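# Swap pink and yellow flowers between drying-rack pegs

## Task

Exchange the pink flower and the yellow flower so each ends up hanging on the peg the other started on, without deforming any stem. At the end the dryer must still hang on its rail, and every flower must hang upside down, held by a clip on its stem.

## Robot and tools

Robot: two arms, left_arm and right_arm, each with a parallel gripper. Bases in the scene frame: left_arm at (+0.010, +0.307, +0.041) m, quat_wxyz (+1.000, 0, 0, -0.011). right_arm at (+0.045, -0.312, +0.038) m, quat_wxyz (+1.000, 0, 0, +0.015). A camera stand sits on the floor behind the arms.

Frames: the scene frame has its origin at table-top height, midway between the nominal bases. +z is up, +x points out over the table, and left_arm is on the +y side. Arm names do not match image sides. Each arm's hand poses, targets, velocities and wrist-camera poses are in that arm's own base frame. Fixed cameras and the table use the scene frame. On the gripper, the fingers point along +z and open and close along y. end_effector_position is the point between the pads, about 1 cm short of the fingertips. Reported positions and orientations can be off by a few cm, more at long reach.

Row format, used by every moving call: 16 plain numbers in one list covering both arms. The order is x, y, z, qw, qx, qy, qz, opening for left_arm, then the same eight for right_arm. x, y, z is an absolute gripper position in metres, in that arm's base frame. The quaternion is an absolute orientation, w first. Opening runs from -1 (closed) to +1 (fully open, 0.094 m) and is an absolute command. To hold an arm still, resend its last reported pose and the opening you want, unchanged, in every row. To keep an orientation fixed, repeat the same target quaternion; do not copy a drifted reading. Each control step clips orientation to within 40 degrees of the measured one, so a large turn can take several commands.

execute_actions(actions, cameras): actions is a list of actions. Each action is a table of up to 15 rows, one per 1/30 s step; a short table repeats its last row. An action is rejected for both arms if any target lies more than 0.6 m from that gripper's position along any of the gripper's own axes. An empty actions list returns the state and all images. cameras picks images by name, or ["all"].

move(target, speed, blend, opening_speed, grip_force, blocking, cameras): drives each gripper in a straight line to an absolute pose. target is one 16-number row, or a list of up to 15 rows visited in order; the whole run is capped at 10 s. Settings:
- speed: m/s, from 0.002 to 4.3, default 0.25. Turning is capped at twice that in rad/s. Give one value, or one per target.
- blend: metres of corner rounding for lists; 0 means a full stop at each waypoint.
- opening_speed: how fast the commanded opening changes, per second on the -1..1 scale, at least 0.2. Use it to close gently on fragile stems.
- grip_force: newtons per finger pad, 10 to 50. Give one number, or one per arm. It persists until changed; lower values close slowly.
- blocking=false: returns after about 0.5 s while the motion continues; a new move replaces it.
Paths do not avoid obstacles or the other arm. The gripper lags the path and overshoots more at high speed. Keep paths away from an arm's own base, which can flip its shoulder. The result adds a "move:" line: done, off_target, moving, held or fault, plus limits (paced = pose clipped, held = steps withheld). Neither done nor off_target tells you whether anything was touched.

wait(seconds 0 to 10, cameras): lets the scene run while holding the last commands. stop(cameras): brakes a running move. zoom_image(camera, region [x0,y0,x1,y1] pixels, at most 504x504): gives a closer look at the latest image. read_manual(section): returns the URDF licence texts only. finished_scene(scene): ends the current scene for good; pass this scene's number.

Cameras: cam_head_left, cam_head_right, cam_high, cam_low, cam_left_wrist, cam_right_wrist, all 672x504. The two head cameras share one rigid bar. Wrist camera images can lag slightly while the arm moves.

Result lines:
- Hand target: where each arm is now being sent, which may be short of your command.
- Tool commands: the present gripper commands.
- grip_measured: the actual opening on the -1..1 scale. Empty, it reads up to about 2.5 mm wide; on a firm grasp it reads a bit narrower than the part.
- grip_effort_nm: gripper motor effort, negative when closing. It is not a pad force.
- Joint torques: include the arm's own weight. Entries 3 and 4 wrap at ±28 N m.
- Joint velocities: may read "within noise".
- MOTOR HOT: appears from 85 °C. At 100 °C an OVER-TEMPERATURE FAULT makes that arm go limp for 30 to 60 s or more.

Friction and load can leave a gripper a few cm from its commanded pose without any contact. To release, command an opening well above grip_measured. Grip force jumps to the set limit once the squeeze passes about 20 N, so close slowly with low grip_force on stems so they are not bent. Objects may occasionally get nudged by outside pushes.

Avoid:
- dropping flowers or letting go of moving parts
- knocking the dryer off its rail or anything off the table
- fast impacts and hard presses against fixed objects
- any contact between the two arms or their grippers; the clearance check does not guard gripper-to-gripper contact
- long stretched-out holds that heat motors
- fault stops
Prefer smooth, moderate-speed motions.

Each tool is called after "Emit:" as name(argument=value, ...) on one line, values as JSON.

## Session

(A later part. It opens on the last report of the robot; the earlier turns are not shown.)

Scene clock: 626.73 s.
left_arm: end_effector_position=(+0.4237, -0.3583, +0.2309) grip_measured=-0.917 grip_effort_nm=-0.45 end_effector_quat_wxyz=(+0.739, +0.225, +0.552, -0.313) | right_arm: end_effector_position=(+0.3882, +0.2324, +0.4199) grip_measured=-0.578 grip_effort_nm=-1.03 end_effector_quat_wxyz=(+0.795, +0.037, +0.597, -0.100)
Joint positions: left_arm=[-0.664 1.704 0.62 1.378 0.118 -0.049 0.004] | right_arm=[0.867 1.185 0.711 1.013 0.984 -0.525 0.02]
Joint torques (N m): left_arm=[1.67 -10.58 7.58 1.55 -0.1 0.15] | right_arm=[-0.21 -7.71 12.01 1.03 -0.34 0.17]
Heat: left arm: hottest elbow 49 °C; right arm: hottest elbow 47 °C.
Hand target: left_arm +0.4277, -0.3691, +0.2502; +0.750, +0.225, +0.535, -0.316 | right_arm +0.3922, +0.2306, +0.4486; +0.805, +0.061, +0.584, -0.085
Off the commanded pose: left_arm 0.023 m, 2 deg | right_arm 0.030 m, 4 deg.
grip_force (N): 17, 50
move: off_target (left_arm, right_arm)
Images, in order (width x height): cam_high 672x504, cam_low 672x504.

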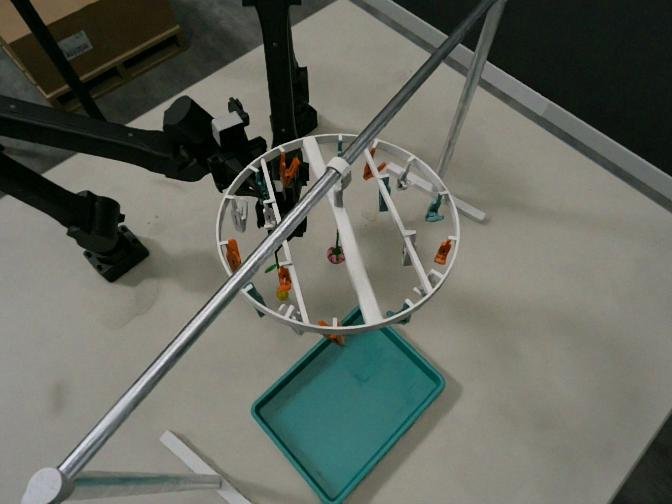

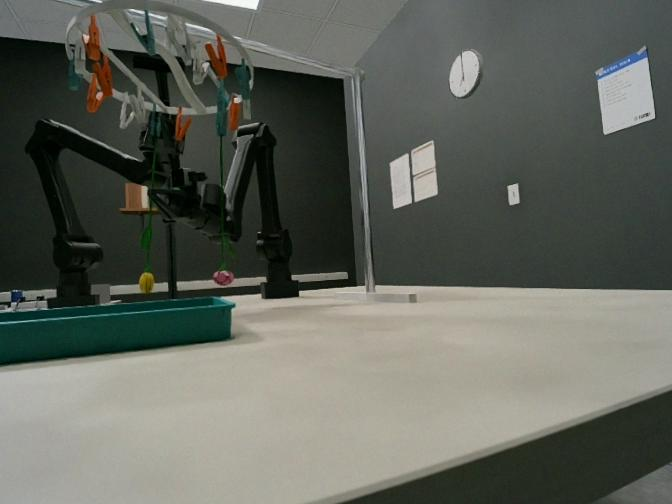

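Emit:
move(target=[[0.4285,-0.3720,0.2500,0.7502,0.2255,0.5351,-0.3161,-1.0,0.3937,0.2316,0.4490,0.8045,0.0614,0.5845,-0.0845,-0.9],[0.4285,-0.3720,0.2600,0.7502,0.2255,0.5351,-0.3161,-1.0,0.3937,0.2316,0.4490,0.8045,0.0614,0.5845,-0.0845,-0.9]], speed=0.03, blend=0.002, cameras=["cam_low"])

Emit:
zoom_image(camera="cam_low", region=[135, 110, 185, 160])

Scene clock: 634.53 s.
left_arm: end_effector_position=(+0.4247, -0.3609, +0.2339) grip_measured=-0.917 grip_effort_nm=-0.45 end_effector_quat_wxyz=(+0.736, +0.226, +0.557, -0.312) | right_arm: end_effector_position=(+0.3882, +0.2324, +0.4199) grip_measured=-0.578 grip_effort_nm=-1.03 end_effector_quat_wxyz=(+0.795, +0.037, +0.597, -0.100)
Joint positions: left_arm=[-0.668 1.688 0.626 1.344 0.114 -0.049 0.004] | right_arm=[0.867 1.185 0.711 1.013 0.984 -0.525 0.02]
Joint torques (N m): left_arm=[1.67 -11.34 7.8 1.59 -0.1 0.17] | right_arm=[-0.21 -7.82 11.93 1.02 -0.34 0.16]
Heat: left arm: hottest elbow 49 °C; right arm: hottest elbow 48 °C.
Hand target: left_arm +0.4274, -0.3711, +0.2601; +0.750, +0.225, +0.535, -0.316 | right_arm +0.3922, +0.2306, +0.4486; +0.805, +0.061, +0.584, -0.085
Off the commanded pose: left_arm 0.029 m, 3 deg | right_arm 0.030 m, 4 deg.
grip_force (N): 17, 50
move: off_target (left_arm, right_arm); blend cut to 0.0015 m at target 1
Images, in order (width x height): cam_low 672x504.

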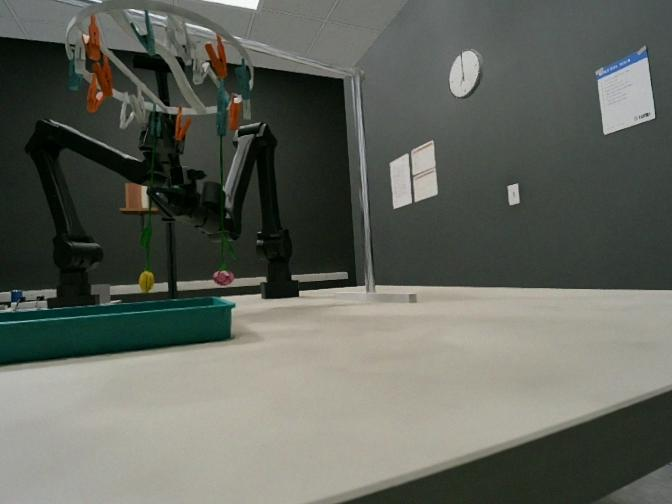

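Scaled by 10.080 from the camera's 672x504 image, which has a finer 960x720 frame.

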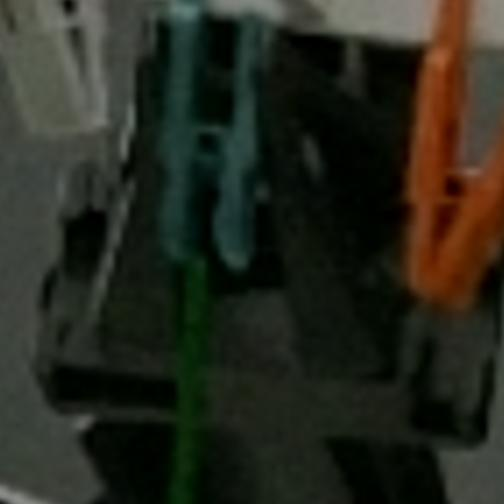

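Emit:
move(target=[[0.4285,-0.3715,0.2600,0.7549,0.2227,0.5286,-0.3181,-1.0,0.3937,0.2316,0.4490,0.8045,0.0614,0.5845,-0.0845,-0.9]], speed=0.03, cameras=["cam_low"])

Emit:
zoom_image(camera="cam_low", region=[135, 110, 185, 160])

Scene clock: 641.00 s.
left_arm: end_effector_position=(+0.4247, -0.3609, +0.2338) grip_measured=-0.917 grip_effort_nm=-0.45 end_effector_quat_wxyz=(+0.736, +0.226, +0.557, -0.312) | right_arm: end_effector_position=(+0.3882, +0.2324, +0.4199) grip_measured=-0.578 grip_effort_nm=-1.03 end_effector_quat_wxyz=(+0.795, +0.037, +0.597, -0.100)
Joint positions: left_arm=[-0.668 1.688 0.626 1.343 0.114 -0.049 0.004] | right_arm=[0.867 1.185 0.711 1.013 0.984 -0.525 0.02]
Joint torques (N m): left_arm=[1.79 -10.34 7.87 2.82 -0.1 0.14] | right_arm=[-0.21 -7.59 11.97 1.06 -0.35 0.17]
Heat: left arm: hottest elbow 49 °C; right arm: hottest elbow 49 °C.
Hand target: left_arm +0.4274, -0.3706, +0.2598; +0.755, +0.223, +0.529, -0.318 | right_arm +0.3922, +0.2306, +0.4486; +0.805, +0.061, +0.584, -0.085
Off the commanded pose: left_arm 0.029 m, 4 deg | right_arm 0.030 m, 4 deg.
grip_force (N): 17, 50
move: off_target (left_arm, right_arm)
Images, in order (width x height): cam_low 672x504.

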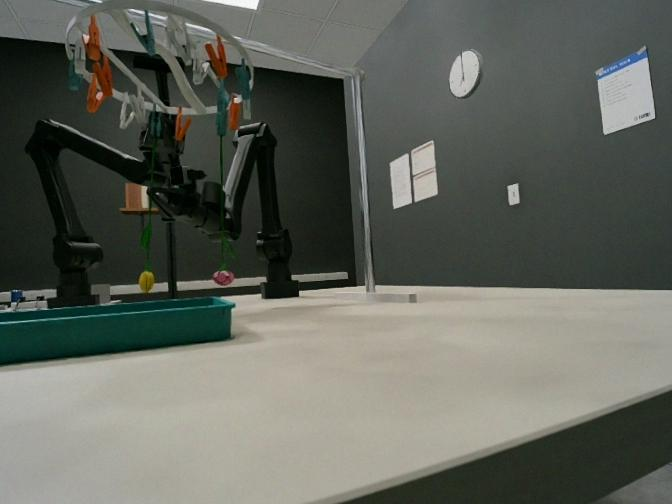

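Scaled by 10.080 from the camera's 672x504 image, which has a finer 960x720 frame.

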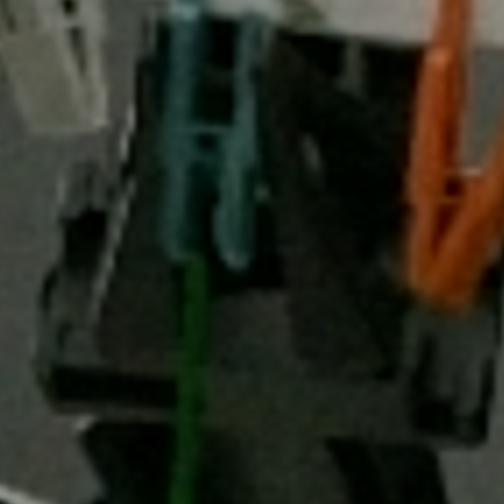

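Emit:
move(target=[[0.4285,-0.3710,0.2610,0.7609,0.2190,0.5198,-0.3206,-1.0,0.3937,0.2316,0.4490,0.8045,0.0614,0.5845,-0.0845,-0.9]], speed=0.03, cameras=["cam_low"])

Emit:
zoom_image(camera="cam_low", region=[135, 110, 185, 160])

Scene clock: 645.03 s.
left_arm: end_effector_position=(+0.4239, -0.3601, +0.2438) grip_measured=-0.917 grip_effort_nm=-0.46 end_effector_quat_wxyz=(+0.747, +0.222, +0.542, -0.315) | right_arm: end_effector_position=(+0.3882, +0.2324, +0.4199) grip_measured=-0.578 grip_effort_nm=-1.03 end_effector_quat_wxyz=(+0.795, +0.037, +0.597, -0.099)
Joint positions: left_arm=[-0.668 1.688 0.631 1.377 0.113 -0.049 0.004] | right_arm=[0.867 1.185 0.711 1.013 0.984 -0.525 0.02]
Joint torques (N m): left_arm=[1.79 -9.11 7.82 2.88 -0.1 0.11] | right_arm=[-0.26 -7.71 12.01 1.06 -0.34 0.18]
Heat: left arm: hottest elbow 49 °C; right arm: hottest elbow 49 °C.
Hand target: left_arm +0.4276, -0.3704, +0.2609; +0.761, +0.219, +0.520, -0.321 | right_arm +0.3922, +0.2306, +0.4486; +0.805, +0.061, +0.584, -0.085
Off the commanded pose: left_arm 0.021 m, 3 deg | right_arm 0.030 m, 4 deg.
grip_force (N): 17, 50
move: off_target (left_arm, right_arm)
Images, in order (width x height): cam_low 672x504.

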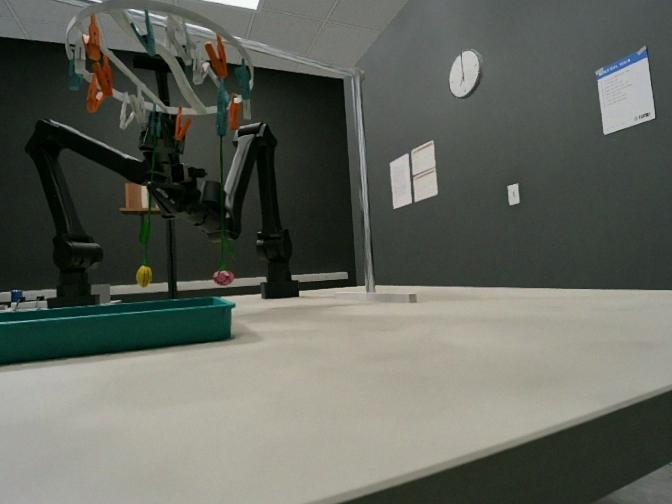

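Scaled by 10.080 from the camera's 672x504 image, which has a finer 960x720 frame.

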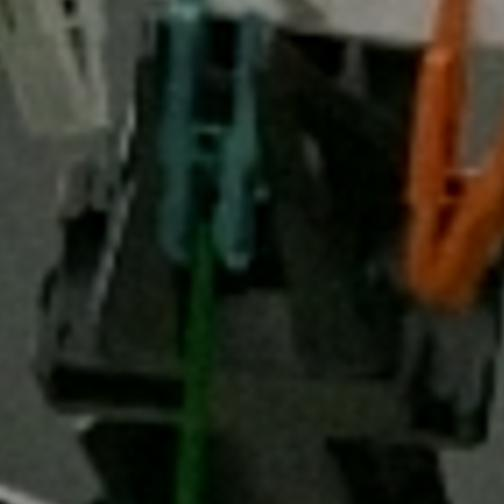

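Emit:
move(target=[[0.4366,-0.3660,0.2610,0.7609,0.2190,0.5198,-0.3206,-1.0,0.3937,0.2316,0.4490,0.8045,0.0614,0.5845,-0.0845,-0.9]], speed=0.02, cameras=["cam_low"])

Emit:
zoom_image(camera="cam_low", region=[135, 110, 185, 160])

Scene clock: 655.43 s.
left_arm: end_effector_position=(+0.4242, -0.3636, +0.2459) grip_measured=-0.917 grip_effort_nm=-0.45 end_effector_quat_wxyz=(+0.746, +0.227, +0.538, -0.319) | right_arm: end_effector_position=(+0.3882, +0.2324, +0.4199) grip_measured=-0.578 grip_effort_nm=-1.03 end_effector_quat_wxyz=(+0.795, +0.037, +0.597, -0.099)
Joint positions: left_arm=[-0.668 1.691 0.64 1.377 0.128 -0.049 0.004] | right_arm=[0.867 1.185 0.711 1.013 0.984 -0.525 0.02]
Joint torques (N m): left_arm=[3.37 -9.11 7.9 2.78 0.15 0.02] | right_arm=[-0.09 -7.82 11.99 1.01 -0.33 0.17]
Heat: left arm: hottest elbow 49 °C; right arm: hottest elbow 51 °C.
Hand target: left_arm +0.4358, -0.3654, +0.2609; +0.761, +0.219, +0.520, -0.320 | right_arm +0.3922, +0.2306, +0.4486; +0.805, +0.061, +0.584, -0.085
Off the commanded pose: left_arm 0.020 m, 3 deg | right_arm 0.030 m, 4 deg.
grip_force (N): 17, 50
move: off_target (left_arm, right_arm)
Images, in order (width x height): cam_low 672x504.

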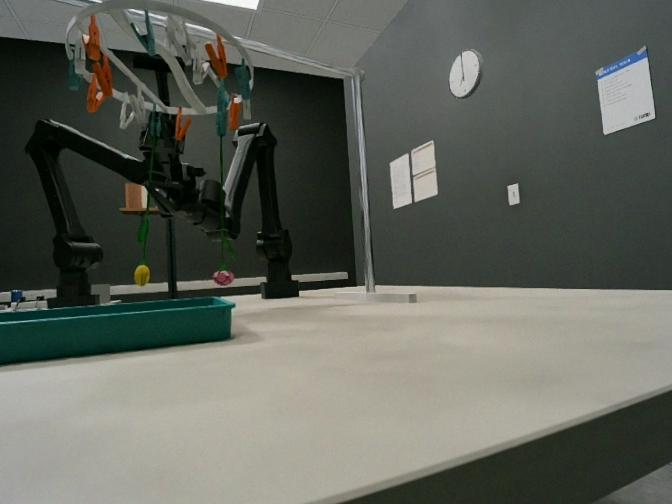

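Scaled by 10.080 from the camera's 672x504 image, which has a finer 960x720 frame.

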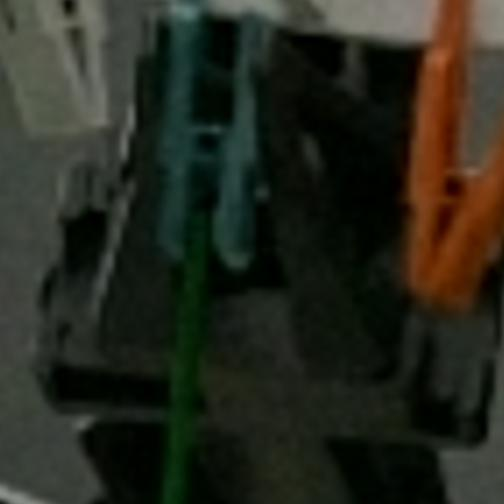

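Emit:
move(target=[[0.4400,-0.3600,0.2610,0.7609,0.2190,0.5198,-0.3206,-1.0,0.3937,0.2316,0.4490,0.8045,0.0614,0.5845,-0.0845,-0.9]], speed=0.02, cameras=["cam_low"])

Emit:
zoom_image(camera="cam_low", region=[135, 110, 185, 160])

Scene clock: 659.00 s.
left_arm: end_effector_position=(+0.4282, -0.3586, +0.2456) grip_measured=-0.917 grip_effort_nm=-0.45 end_effector_quat_wxyz=(+0.747, +0.228, +0.538, -0.317) | right_arm: end_effector_position=(+0.3882, +0.2324, +0.4199) grip_measured=-0.578 grip_effort_nm=-1.03 end_effector_quat_wxyz=(+0.795, +0.037, +0.597, -0.099)
Joint positions: left_arm=[-0.652 1.691 0.64 1.377 0.144 -0.049 0.004] | right_arm=[0.867 1.185 0.711 1.013 0.984 -0.525 0.02]
Joint torques (N m): left_arm=[3.37 -9.11 7.71 2.85 0.11 -0.04] | right_arm=[-0.26 -7.77 11.92 1.06 -0.34 0.17]
Heat: left arm: hottest elbow 50 °C; right arm: hottest elbow 51 °C.
Hand target: left_arm +0.4393, -0.3594, +0.2608; +0.761, +0.219, +0.520, -0.320 | right_arm +0.3922, +0.2306, +0.4486; +0.805, +0.061, +0.584, -0.085
Off the commanded pose: left_arm 0.019 m, 3 deg | right_arm 0.030 m, 4 deg.
grip_force (N): 17, 50
move: off_target (left_arm, right_arm)
Images, in order (width x height): cam_low 672x504.

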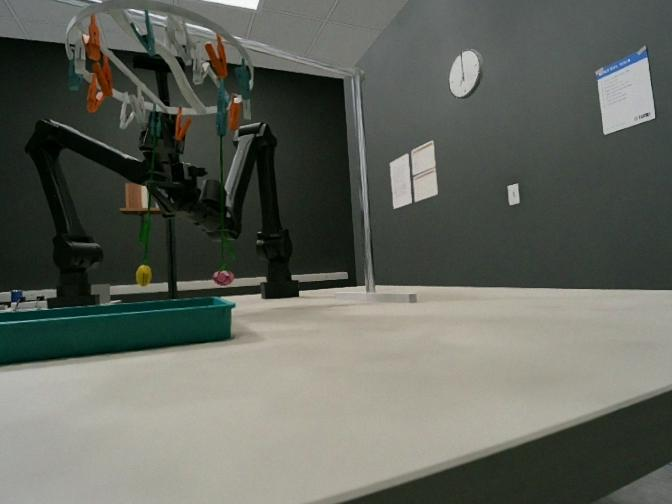

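Scaled by 10.080 from the camera's 672x504 image, which has a finer 960x720 frame.

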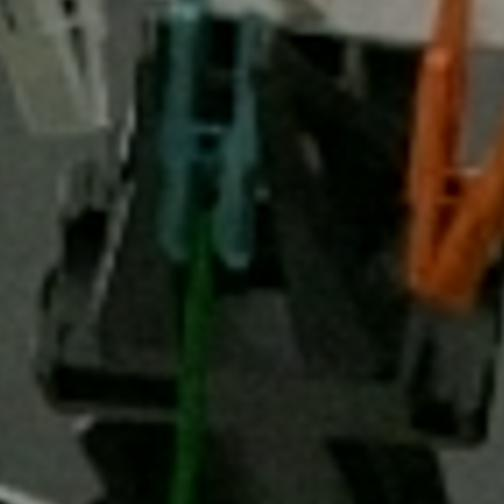

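Emit:
move(target=[[0.4400,-0.3600,0.2720,0.7609,0.2190,0.5198,-0.3206,-1.0,0.3937,0.2316,0.4490,0.8045,0.0614,0.5845,-0.0845,-0.9]], speed=0.03, cameras=["cam_low"])

Emit:
zoom_image(camera="cam_low", region=[135, 110, 185, 160])

Scene clock: 665.10 s.
left_arm: end_effector_position=(+0.4284, -0.3588, +0.2447) grip_measured=-0.917 grip_effort_nm=-0.45 end_effector_quat_wxyz=(+0.746, +0.229, +0.539, -0.317) | right_arm: end_effector_position=(+0.3882, +0.2324, +0.4199) grip_measured=-0.578 grip_effort_nm=-1.03 end_effector_quat_wxyz=(+0.795, +0.037, +0.597, -0.099)
Joint positions: left_arm=[-0.652 1.691 0.64 1.373 0.144 -0.049 0.004] | right_arm=[0.867 1.185 0.711 1.013 0.984 -0.525 0.02]
Joint torques (N m): left_arm=[3.37 -11.58 7.92 1.44 0.11 -0.04] | right_arm=[-0.26 -8 11.96 1.01 -0.35 0.17]
Heat: left arm: hottest elbow 51 °C; right arm: hottest elbow 51 °C.
Hand target: left_arm +0.4388, -0.3592, +0.2720; +0.761, +0.219, +0.520, -0.321 | right_arm +0.3922, +0.2306, +0.4486; +0.805, +0.061, +0.584, -0.085
Off the commanded pose: left_arm 0.030 m, 3 deg | right_arm 0.030 m, 4 deg.
grip_force (N): 17, 50
move: off_target (left_arm, right_arm)
Images, in order (width x height): cam_low 672x504.

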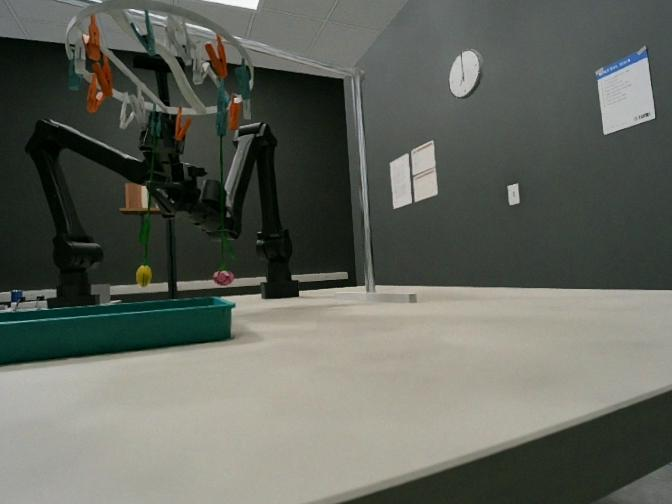

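Scaled by 10.080 from the camera's 672x504 image, which has a finer 960x720 frame.

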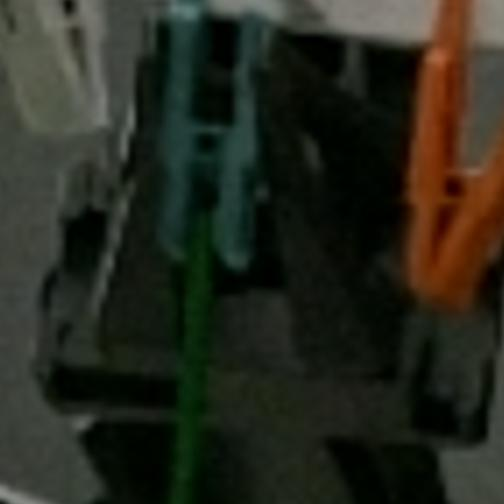

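Emit:
move(target=[[0.4400,-0.3595,0.2810,0.7609,0.2190,0.5198,-0.3206,-1.0,0.3937,0.2316,0.4490,0.8045,0.0614,0.5845,-0.0845,-0.9]], speed=0.03, cameras=["cam_low"])

Emit:
zoom_image(camera="cam_low", region=[135, 110, 185, 160])

Scene clock: 668.17 s.
left_arm: end_effector_position=(+0.4286, -0.3586, +0.2529) grip_measured=-0.917 grip_effort_nm=-0.45 end_effector_quat_wxyz=(+0.746, +0.229, +0.540, -0.317) | right_arm: end_effector_position=(+0.3882, +0.2324, +0.4199) grip_measured=-0.578 grip_effort_nm=-1.03 end_effector_quat_wxyz=(+0.795, +0.037, +0.597, -0.099)
Joint positions: left_arm=[-0.651 1.665 0.643 1.344 0.145 -0.049 0.004] | right_arm=[0.867 1.185 0.711 1.013 0.984 -0.525 0.02]
Joint torques (N m): left_arm=[3.43 -11.46 8.16 1.59 0.12 -0.04] | right_arm=[-0.38 -8.06 11.92 1.09 -0.35 0.17]
Heat: left arm: hottest elbow 52 °C; right arm: hottest elbow 52 °C.
Hand target: left_arm +0.4388, -0.3586, +0.2809; +0.761, +0.219, +0.520, -0.320 | right_arm +0.3922, +0.2306, +0.4486; +0.805, +0.061, +0.584, -0.085
Off the commanded pose: left_arm 0.030 m, 3 deg | right_arm 0.030 m, 4 deg.
grip_force (N): 17, 50
move: off_target (left_arm, right_arm)
Images, in order (width x height): cam_low 672x504.

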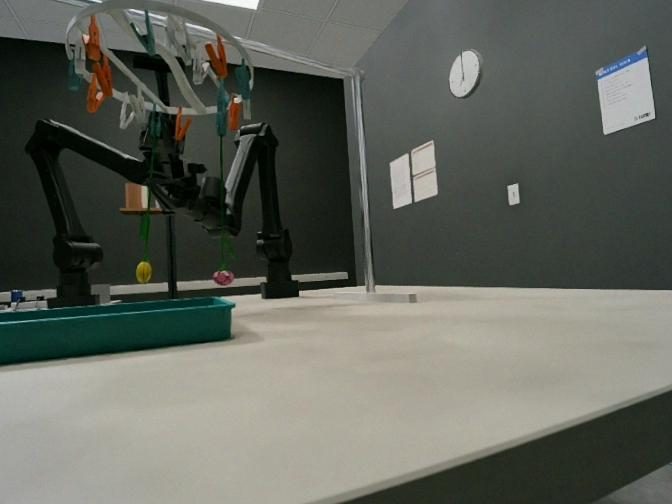

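Scaled by 10.080 from the camera's 672x504 image, which has a finer 960x720 frame.

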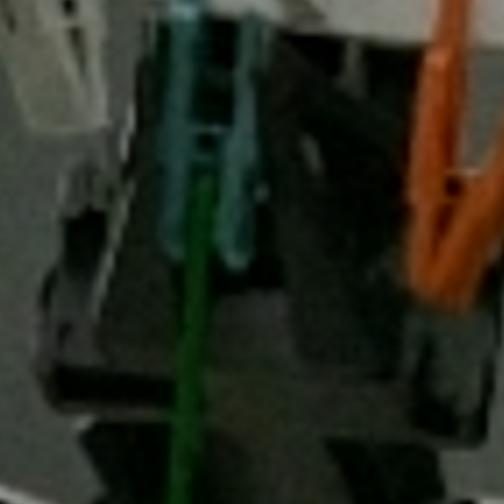

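Emit:
move(target=[[0.4400,-0.3595,0.2810,0.7609,0.2190,0.5198,-0.3206,-1.0,0.3937,0.2316,0.4490,0.8045,0.0614,0.5845,-0.0845,-0.3]], speed=0.03, opening_speed=0.4, cameras=["cam_low","cam_right_wrist"])

Emit:
zoom_image(camera="cam_low", region=[135, 110, 185, 160])

Emit:
zoom_image(camera="cam_right_wrist", region=[200, 330, 480, 504])

Scene clock: 672.77 s.
left_arm: end_effector_position=(+0.4285, -0.3586, +0.2532) grip_measured=-0.917 grip_effort_nm=-0.45 end_effector_quat_wxyz=(+0.746, +0.229, +0.539, -0.317) | right_arm: end_effector_position=(+0.3883, +0.2327, +0.4209) grip_measured=-0.302 grip_effort_nm=0.08 end_effector_quat_wxyz=(+0.796, +0.037, +0.597, -0.099)
Joint positions: left_arm=[-0.651 1.665 0.643 1.343 0.145 -0.05 0.004] | right_arm=[0.867 1.185 0.713 1.013 0.983 -0.525 0.033]
Joint torques (N m): left_arm=[3.37 -11.4 8.16 1.57 0.11 -0.04] | right_arm=[-0.26 -7.77 11.79 1.03 -0.3 0.16]
Heat: left arm: hottest elbow 51 °C; right arm: hottest elbow 52 °C.
Hand target: left_arm +0.4387, -0.3586, +0.2809; +0.761, +0.219, +0.520, -0.321 | right_arm +0.3923, +0.2307, +0.4485; +0.805, +0.061, +0.584, -0.085
Off the commanded pose: left_arm 0.030 m, 3 deg | right_arm 0.029 m, 4 deg.
grip_force (N): 17, 50
move: off_target (left_arm, right_arm)
camera_calibration:
cam_right_wrist: T_world_to_cam=[[-0.198181, -0.977748, 0.0688001, 0.274434], [-0.149153, -0.039292, -0.988033, 0.52318], [0.968751, -0.206071, -0.138047, -0.181264], [0, 0, 0, 1]] pos_world=[0.308021, 0.251531, 0.473015]
Images, in order (width x height): cam_low 672x504, cam_right_wrist 672x504.

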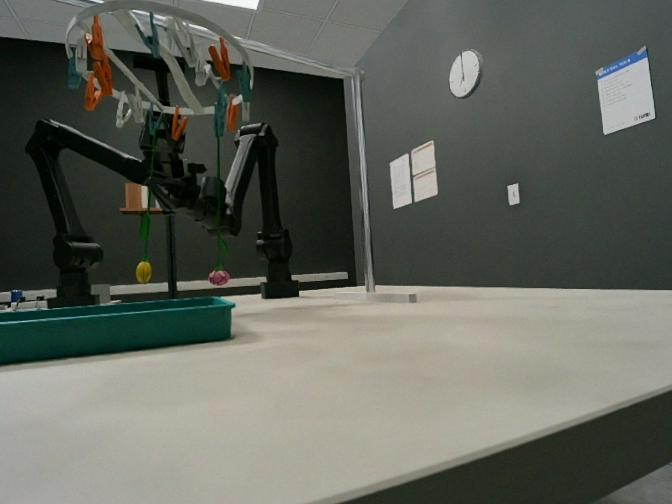

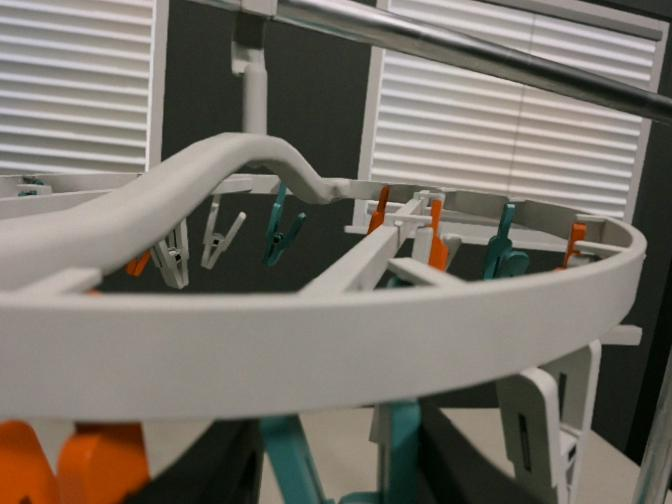

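Scaled by 10.080 from the camera's 672x504 image, which has a finer 960x720 frame.

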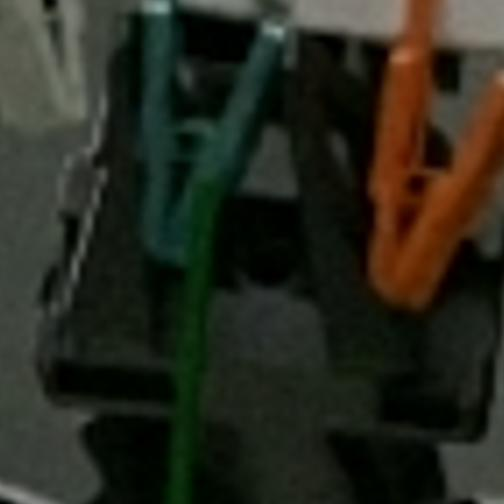

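Scaled by 1.800 from the camera's 672x504 image, which has a finer 960x720 frame.

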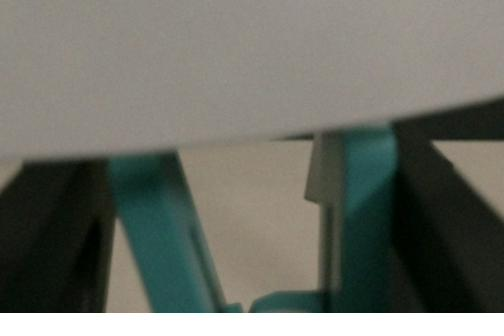

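Emit:
move(target=[[0.4400,-0.3595,0.2500,0.7609,0.2190,0.5198,-0.3206,-1.0,0.3937,0.2316,0.4490,0.8045,0.0614,0.5845,-0.0845,-0.3],[0.4310,-0.3650,0.2500,0.7609,0.2190,0.5198,-0.3206,-1.0,0.3937,0.2316,0.4490,0.8045,0.0614,0.5845,-0.0845,-0.9]], speed=0.06, opening_speed=0.6, cameras=["cam_low","cam_right_wrist"])

Emit:
zoom_image(camera="cam_low", region=[135, 110, 185, 160])

Emit:
zoom_image(camera="cam_right_wrist", region=[200, 330, 480, 504])

Scene clock: 690.37 s.
left_arm: end_effector_position=(+0.4312, -0.3577, +0.2373) grip_measured=-0.917 grip_effort_nm=-0.45 end_effector_quat_wxyz=(+0.751, +0.221, +0.537, -0.314) | right_arm: end_effector_position=(+0.3883, +0.2327, +0.4209) grip_measured=-0.579 grip_effort_nm=-1.03 end_effector_quat_wxyz=(+0.796, +0.037, +0.597, -0.099)
Joint positions: left_arm=[-0.652 1.726 0.643 1.416 0.128 -0.05 0.004] | right_arm=[0.867 1.185 0.713 1.013 0.983 -0.525 0.02]
Joint torques (N m): left_arm=[1.73 -9.93 6.31 2.85 -0.1 0.06] | right_arm=[-0.09 -8 11.82 1.07 -0.3 0.16]
Heat: left arm: hottest elbow 51 °C; right arm: hottest elbow 55 °C.
Hand target: left_arm +0.4306, -0.3647, +0.2500; +0.761, +0.219, +0.520, -0.321 | right_arm +0.3923, +0.2306, +0.4485; +0.805, +0.061, +0.584, -0.085
Off the commanded pose: left_arm 0.015 m, 2 deg | right_arm 0.029 m, 4 deg.
grip_force (N): 17, 50
move: off_target (left_arm, right_arm); target 2's new opening was sent with right_arm's hand 0.029 m and 4 deg from that target
camera_calibration:
cam_right_wrist: T_world_to_cam=[[-0.198181, -0.977748, 0.0688001, 0.274434], [-0.149153, -0.039292, -0.988033, 0.52318], [0.968751, -0.206071, -0.138047, -0.181264], [0, 0, 0, 1]] pos_world=[0.308021, 0.251531, 0.473015]
Images, in order (width x height): cam_low 672x504, cam_right_wrist 672x504.

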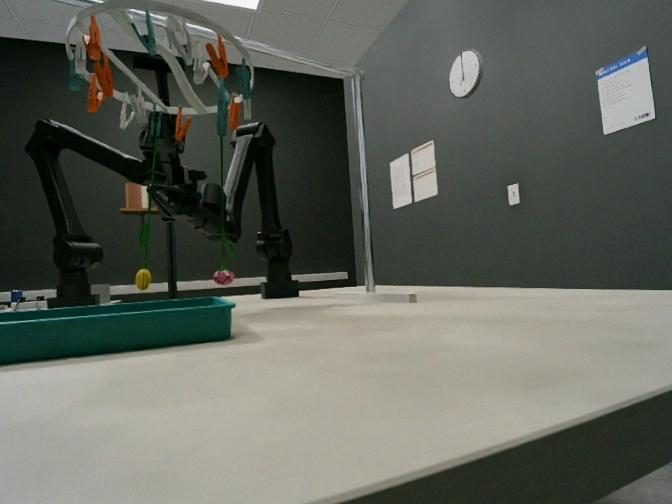

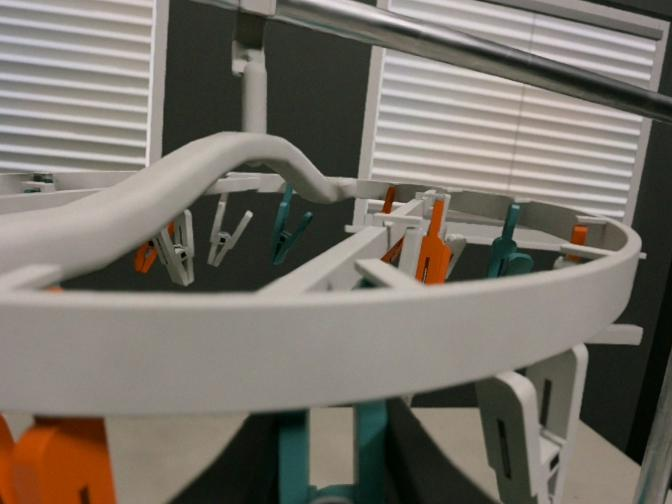

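Scaled by 10.080 from the camera's 672x504 image, which has a finer 960x720 frame.

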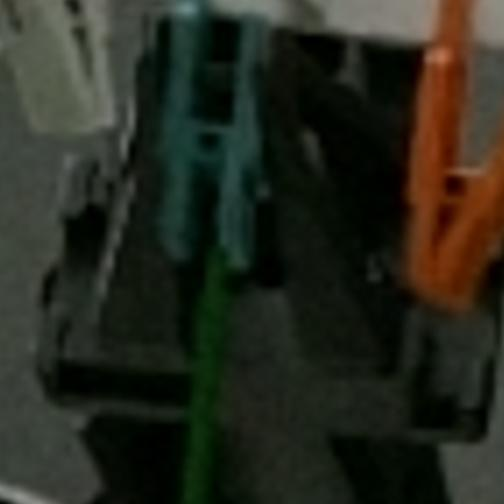

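Scaled by 1.800 from the camera's 672x504 image, which has a finer 960x720 frame.

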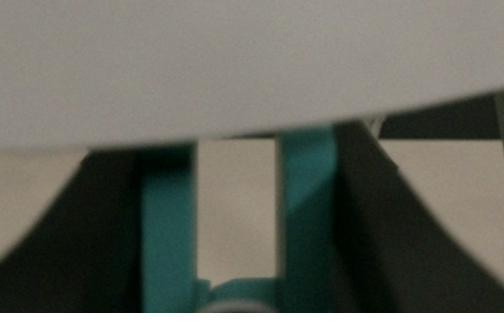

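Emit:
move(target=[[0.4160,-0.3646,0.2420,0.7609,0.2190,0.5198,-0.3206,-1.0,0.3937,0.2316,0.4490,0.8045,0.0614,0.5845,-0.0845,-0.9]], speed=0.05, cameras=["cam_low"])

Emit:
zoom_image(camera="cam_low", region=[135, 110, 185, 160])

Scene clock: 704.00 s.
left_arm: end_effector_position=(+0.4218, -0.3603, +0.2416) grip_measured=-0.917 grip_effort_nm=-0.45 end_effector_quat_wxyz=(+0.757, +0.216, +0.528, -0.318) | right_arm: end_effector_position=(+0.3883, +0.2327, +0.4209) grip_measured=-0.579 grip_effort_nm=-1.03 end_effector_quat_wxyz=(+0.796, +0.037, +0.597, -0.099)
Joint positions: left_arm=[-0.673 1.726 0.633 1.453 0.106 -0.05 0.004] | right_arm=[0.867 1.185 0.713 1.013 0.983 -0.525 0.02]
Joint torques (N m): left_arm=[1.61 -9.47 4.55 2.91 -0.06 0.15] | right_arm=[-0.32 -7.82 11.84 1.07 -0.3 0.16]
Heat: left arm: hottest elbow 50 °C; right arm: hottest elbow 56 °C.
Hand target: left_arm +0.4160, -0.3645, +0.2421; +0.761, +0.219, +0.520, -0.321 | right_arm +0.3923, +0.2306, +0.4485; +0.805, +0.061, +0.584, -0.085
Off the commanded pose: left_arm 0.007 m, 1 deg | right_arm 0.029 m, 4 deg.
grip_force (N): 17, 50
move: off_target (right_arm)
Images, in order (width x height): cam_low 672x504.

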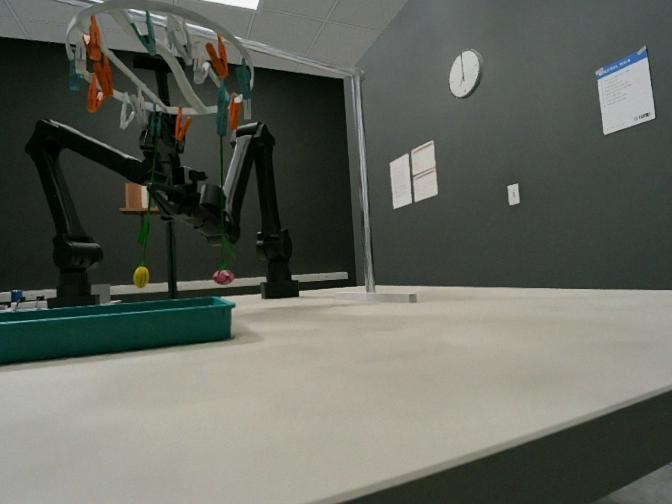

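Scaled by 10.080 from the camera's 672x504 image, which has a finer 960x720 frame.

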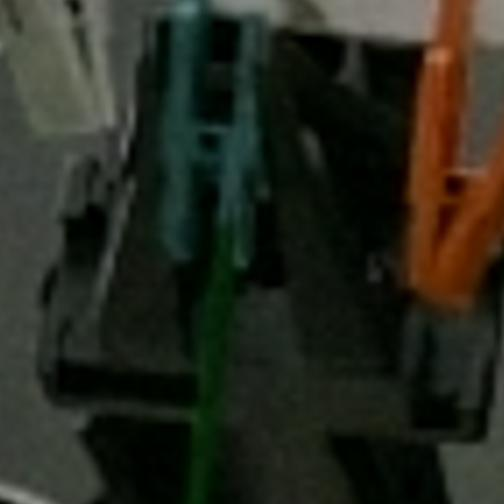

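Emit:
wait(seconds=0.1, cameras=["cam_left_wrist","cam_high","cam_low"])

Emit:
zoom_image(camera="cam_left_wrist", region=[285, 330, 385, 430])

Emit:
zoom_image(camera="cam_low", region=[140, 115, 175, 150])

Emit:
zoom_image(camera="cam_high", region=[245, 150, 315, 230])

Scene clock: 717.47 s.
left_arm: end_effector_position=(+0.4218, -0.3603, +0.2416) grip_measured=-0.917 grip_effort_nm=-0.45 end_effector_quat_wxyz=(+0.757, +0.216, +0.528, -0.318) | right_arm: end_effector_position=(+0.3883, +0.2327, +0.4209) grip_measured=-0.579 grip_effort_nm=-1.03 end_effector_quat_wxyz=(+0.796, +0.037, +0.597, -0.099)
Joint positions: left_arm=[-0.673 1.726 0.633 1.453 0.106 -0.05 0.004] | right_arm=[0.867 1.185 0.713 1.013 0.983 -0.525 0.02]
Joint torques (N m): left_arm=[1.61 -9.47 4.52 2.91 -0.06 0.16] | right_arm=[-0.26 -7.82 11.82 1.11 -0.31 0.17]
Heat: left arm: hottest elbow 49 °C; right arm: hottest elbow 57 °C.
Hand target: left_arm +0.4160, -0.3645, +0.2421; +0.761, +0.219, +0.520, -0.321 | right_arm +0.3923, +0.2306, +0.4485; +0.805, +0.061, +0.584, -0.085
Tool commands: left_gripper/opening=-1.0 right_gripper/opening=-0.9
Off the commanded pose: left_arm 0.007 m, 1 deg | right_arm 0.029 m, 4 deg.
grip_force (N): 17, 50
wait: 0.10 s; at rest from the start
camera_calibration:
cam_left_wrist: T_world_to_cam=[[-0.703111, -0.711078, -0.00160859, 0.0406039], [-0.0536246, 0.0552792, -0.99703, 0.321247], [0.709055, -0.700936, -0.0769988, -0.4407], [0, 0, 0, 1]] pos_world=[0.358256, -0.297788, 0.286425]
Images, in order (width x height): cam_high 672x504, cam_low 672x504, cam_left_wrist 672x504.

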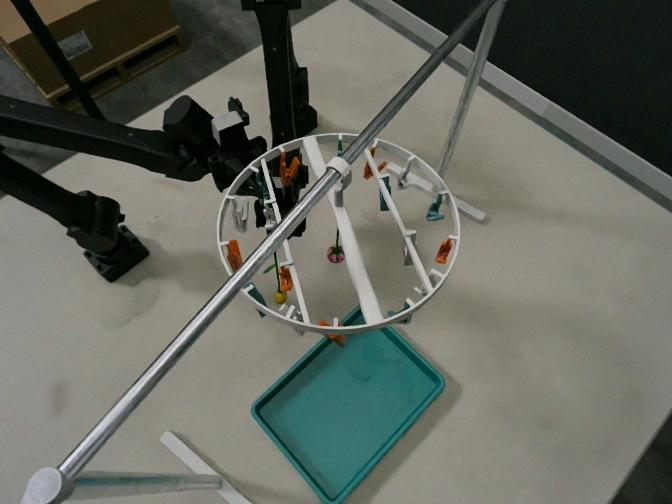

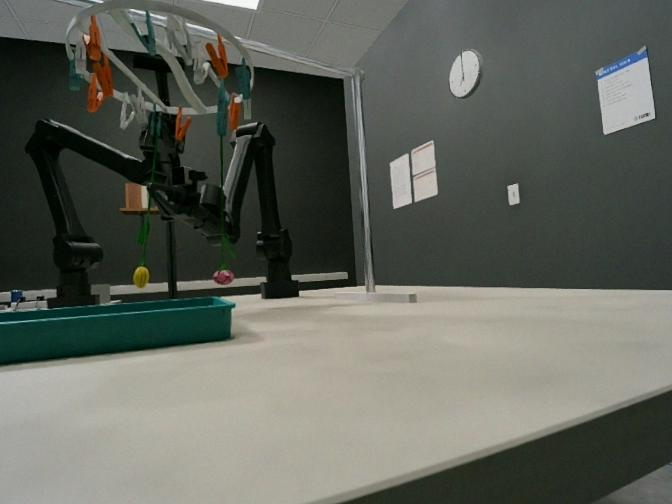

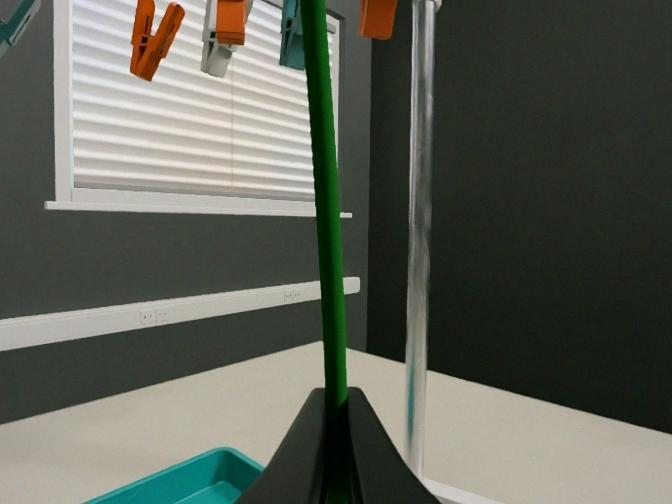

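Scaled by 5.040 from the camera's 672x504 image, which has a finer 960x720 frame.

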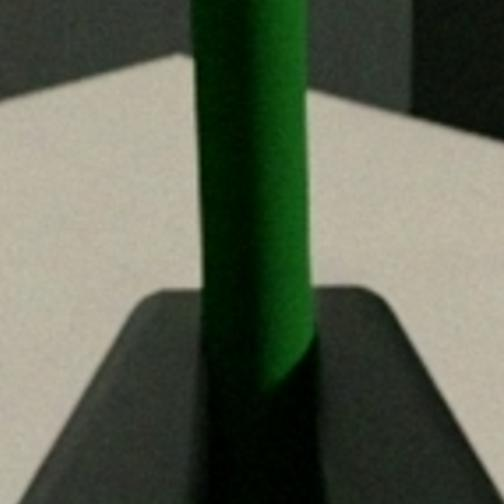

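Scaled by 14.400 from the camera's 672x504 image, which has a finer 960x720 frame.

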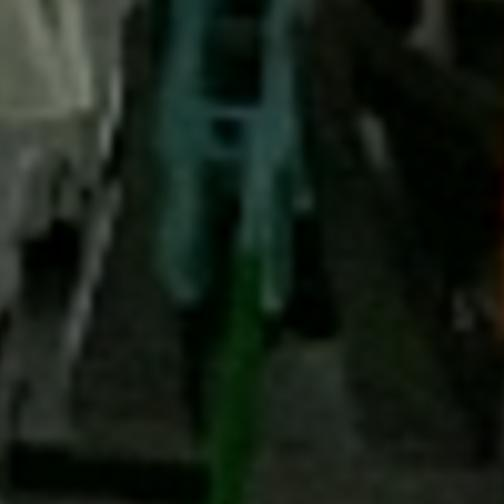

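Scaled by 6.300 from the camera's 672x504 image, which has a finer 960x720 frame.

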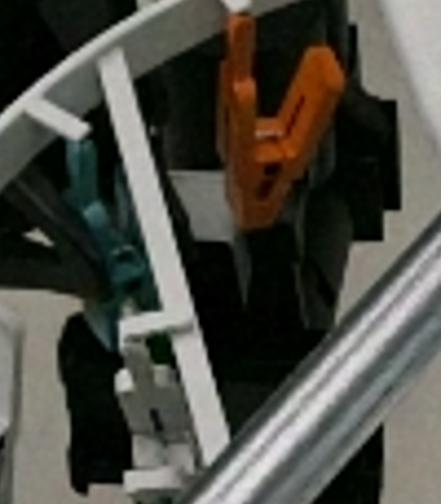

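Emit:
move(target=[[0.4160,-0.3646,0.2260,0.7609,0.2190,0.5198,-0.3206,-1.0,0.3937,0.2316,0.4490,0.8045,0.0614,0.5845,-0.0845,-0.9],[0.4065,-0.3685,0.2260,0.7609,0.2190,0.5198,-0.3206,-1.0,0.3937,0.2316,0.4490,0.8045,0.0614,0.5845,-0.0845,-0.9]], speed=0.05, blend=0.002, cameras=["cam_low"])

Emit:
zoom_image(camera="cam_low", region=[140, 115, 175, 150])

Scene clock: 729.17 s.
left_arm: end_effector_position=(+0.4109, -0.3659, +0.2258) grip_measured=-0.917 grip_effort_nm=-0.45 end_effector_quat_wxyz=(+0.757, +0.217, +0.527, -0.321) | right_arm: end_effector_position=(+0.3883, +0.2327, +0.4209) grip_measured=-0.579 grip_effort_nm=-1.03 end_effector_quat_wxyz=(+0.796, +0.037, +0.597, -0.099)
Joint positions: left_arm=[-0.7 1.771 0.617 1.515 0.085 -0.042 0.004] | right_arm=[0.867 1.185 0.713 1.013 0.983 -0.525 0.02]
Joint torques (N m): left_arm=[1.85 -9.58 4.11 2.8 -0.1 0.14] | right_arm=[-0.21 -7.77 11.78 1.05 -0.31 0.17]
Heat: left arm: hottest elbow 48 °C; right arm: hottest elbow 58 °C.
Hand target: left_arm +0.4065, -0.3684, +0.2259; +0.761, +0.219, +0.520, -0.321 | right_arm +0.3923, +0.2306, +0.4485; +0.805, +0.061, +0.584, -0.085
Off the commanded pose: left_arm 0.005 m, 1 deg | right_arm 0.029 m, 4 deg.
grip_force (N): 17, 50
move: off_target (right_arm)
Images, in order (width x height): cam_low 672x504.

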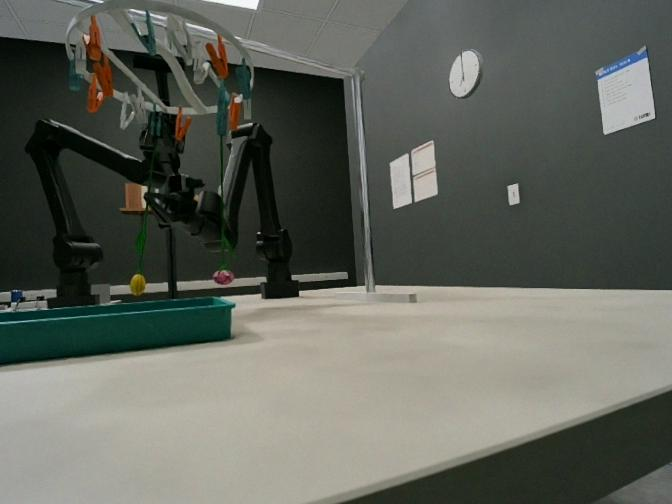

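Scaled by 14.400 from the camera's 672x504 image, which has a finer 960x720 frame.

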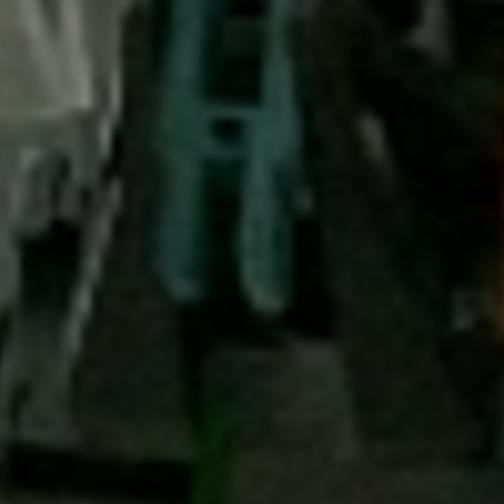

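Emit:
move(target=[[0.4065,-0.3685,0.2480,0.7609,0.2190,0.5198,-0.3206,-1.0,0.3937,0.2316,0.4490,0.8045,0.0614,0.5845,-0.0845,-0.9]], speed=0.04, cameras=["cam_low"])

Emit:
zoom_image(camera="cam_low", region=[140, 115, 175, 150])

Scene clock: 734.23 s.
left_arm: end_effector_position=(+0.4103, -0.3654, +0.2394) grip_measured=-0.917 grip_effort_nm=-0.46 end_effector_quat_wxyz=(+0.757, +0.216, +0.526, -0.321) | right_arm: end_effector_position=(+0.3883, +0.2327, +0.4209) grip_measured=-0.579 grip_effort_nm=-1.03 end_effector_quat_wxyz=(+0.796, +0.037, +0.597, -0.099)
Joint positions: left_arm=[-0.7 1.727 0.617 1.472 0.085 -0.042 0.004] | right_arm=[0.867 1.185 0.713 1.013 0.983 -0.525 0.02]
Joint torques (N m): left_arm=[1.85 -11.4 4.66 1.52 -0.1 0.17] | right_arm=[-0.15 -7.82 11.81 1.05 -0.3 0.16]
Heat: left arm: hottest elbow 48 °C; right arm: hottest elbow 58 °C.
Hand target: left_arm +0.4065, -0.3684, +0.2479; +0.761, +0.219, +0.520, -0.321 | right_arm +0.3923, +0.2306, +0.4485; +0.805, +0.061, +0.584, -0.085
Off the commanded pose: left_arm 0.010 m, 1 deg | right_arm 0.029 m, 4 deg.
grip_force (N): 17, 50
move: off_target (right_arm)
Images, in order (width x height): cam_low 672x504.

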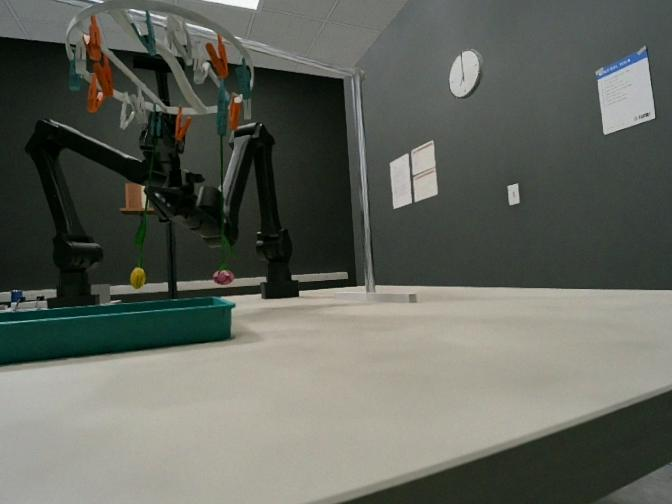

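Scaled by 14.400 from the camera's 672x504 image, which has a finer 960x720 frame.

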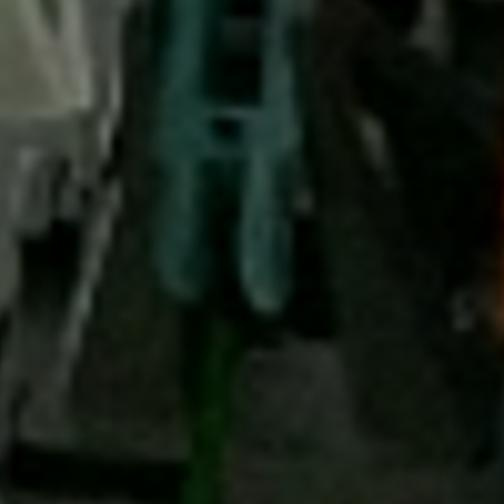

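Emit:
move(target=[[0.4062,-0.3690,0.2670,0.7609,0.2190,0.5198,-0.3206,-1.0,0.3937,0.2316,0.4490,0.8045,0.0614,0.5845,-0.0845,-0.9]], speed=0.03, cameras=["cam_low"])

Emit:
zoom_image(camera="cam_low", region=[140, 115, 175, 150])

Scene clock: 738.80 s.
left_arm: end_effector_position=(+0.4097, -0.3645, +0.2548) grip_measured=-0.917 grip_effort_nm=-0.46 end_effector_quat_wxyz=(+0.756, +0.217, +0.529, -0.319) | right_arm: end_effector_position=(+0.3883, +0.2327, +0.4209) grip_measured=-0.579 grip_effort_nm=-1.03 end_effector_quat_wxyz=(+0.796, +0.037, +0.597, -0.099)
Joint positions: left_arm=[-0.7 1.668 0.617 1.406 0.084 -0.042 0.004] | right_arm=[0.867 1.185 0.713 1.013 0.983 -0.525 0.02]
Joint torques (N m): left_arm=[1.73 -11.16 5.53 1.52 -0.1 0.17] | right_arm=[-0.38 -7.82 11.84 1.02 -0.31 0.18]
Heat: left arm: hottest elbow 48 °C; right arm: hottest elbow 59 °C.
Hand target: left_arm +0.4061, -0.3688, +0.2670; +0.761, +0.219, +0.520, -0.321 | right_arm +0.3923, +0.2306, +0.4485; +0.805, +0.061, +0.584, -0.085
Off the commanded pose: left_arm 0.013 m, 1 deg | right_arm 0.029 m, 4 deg.
grip_force (N): 17, 50
move: off_target (left_arm, right_arm)
Images, in order (width x height): cam_low 672x504.

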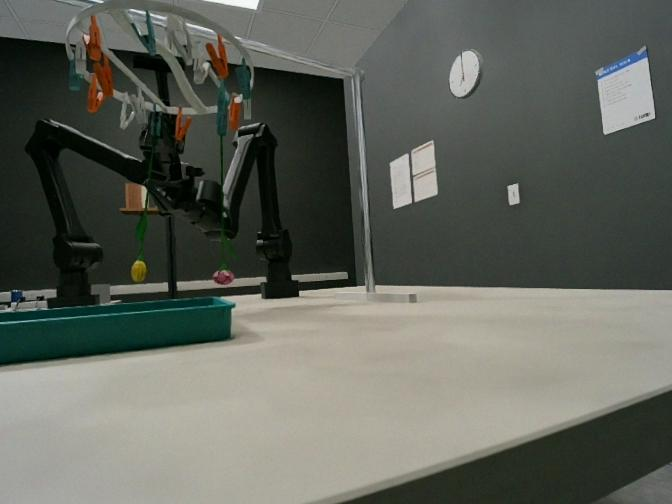

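Scaled by 14.400 from the camera's 672x504 image, which has a finer 960x720 frame.

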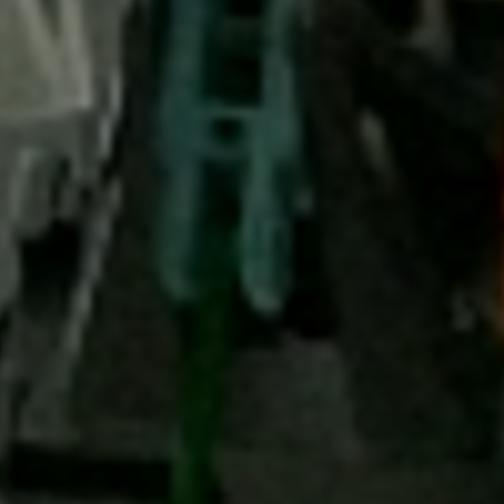

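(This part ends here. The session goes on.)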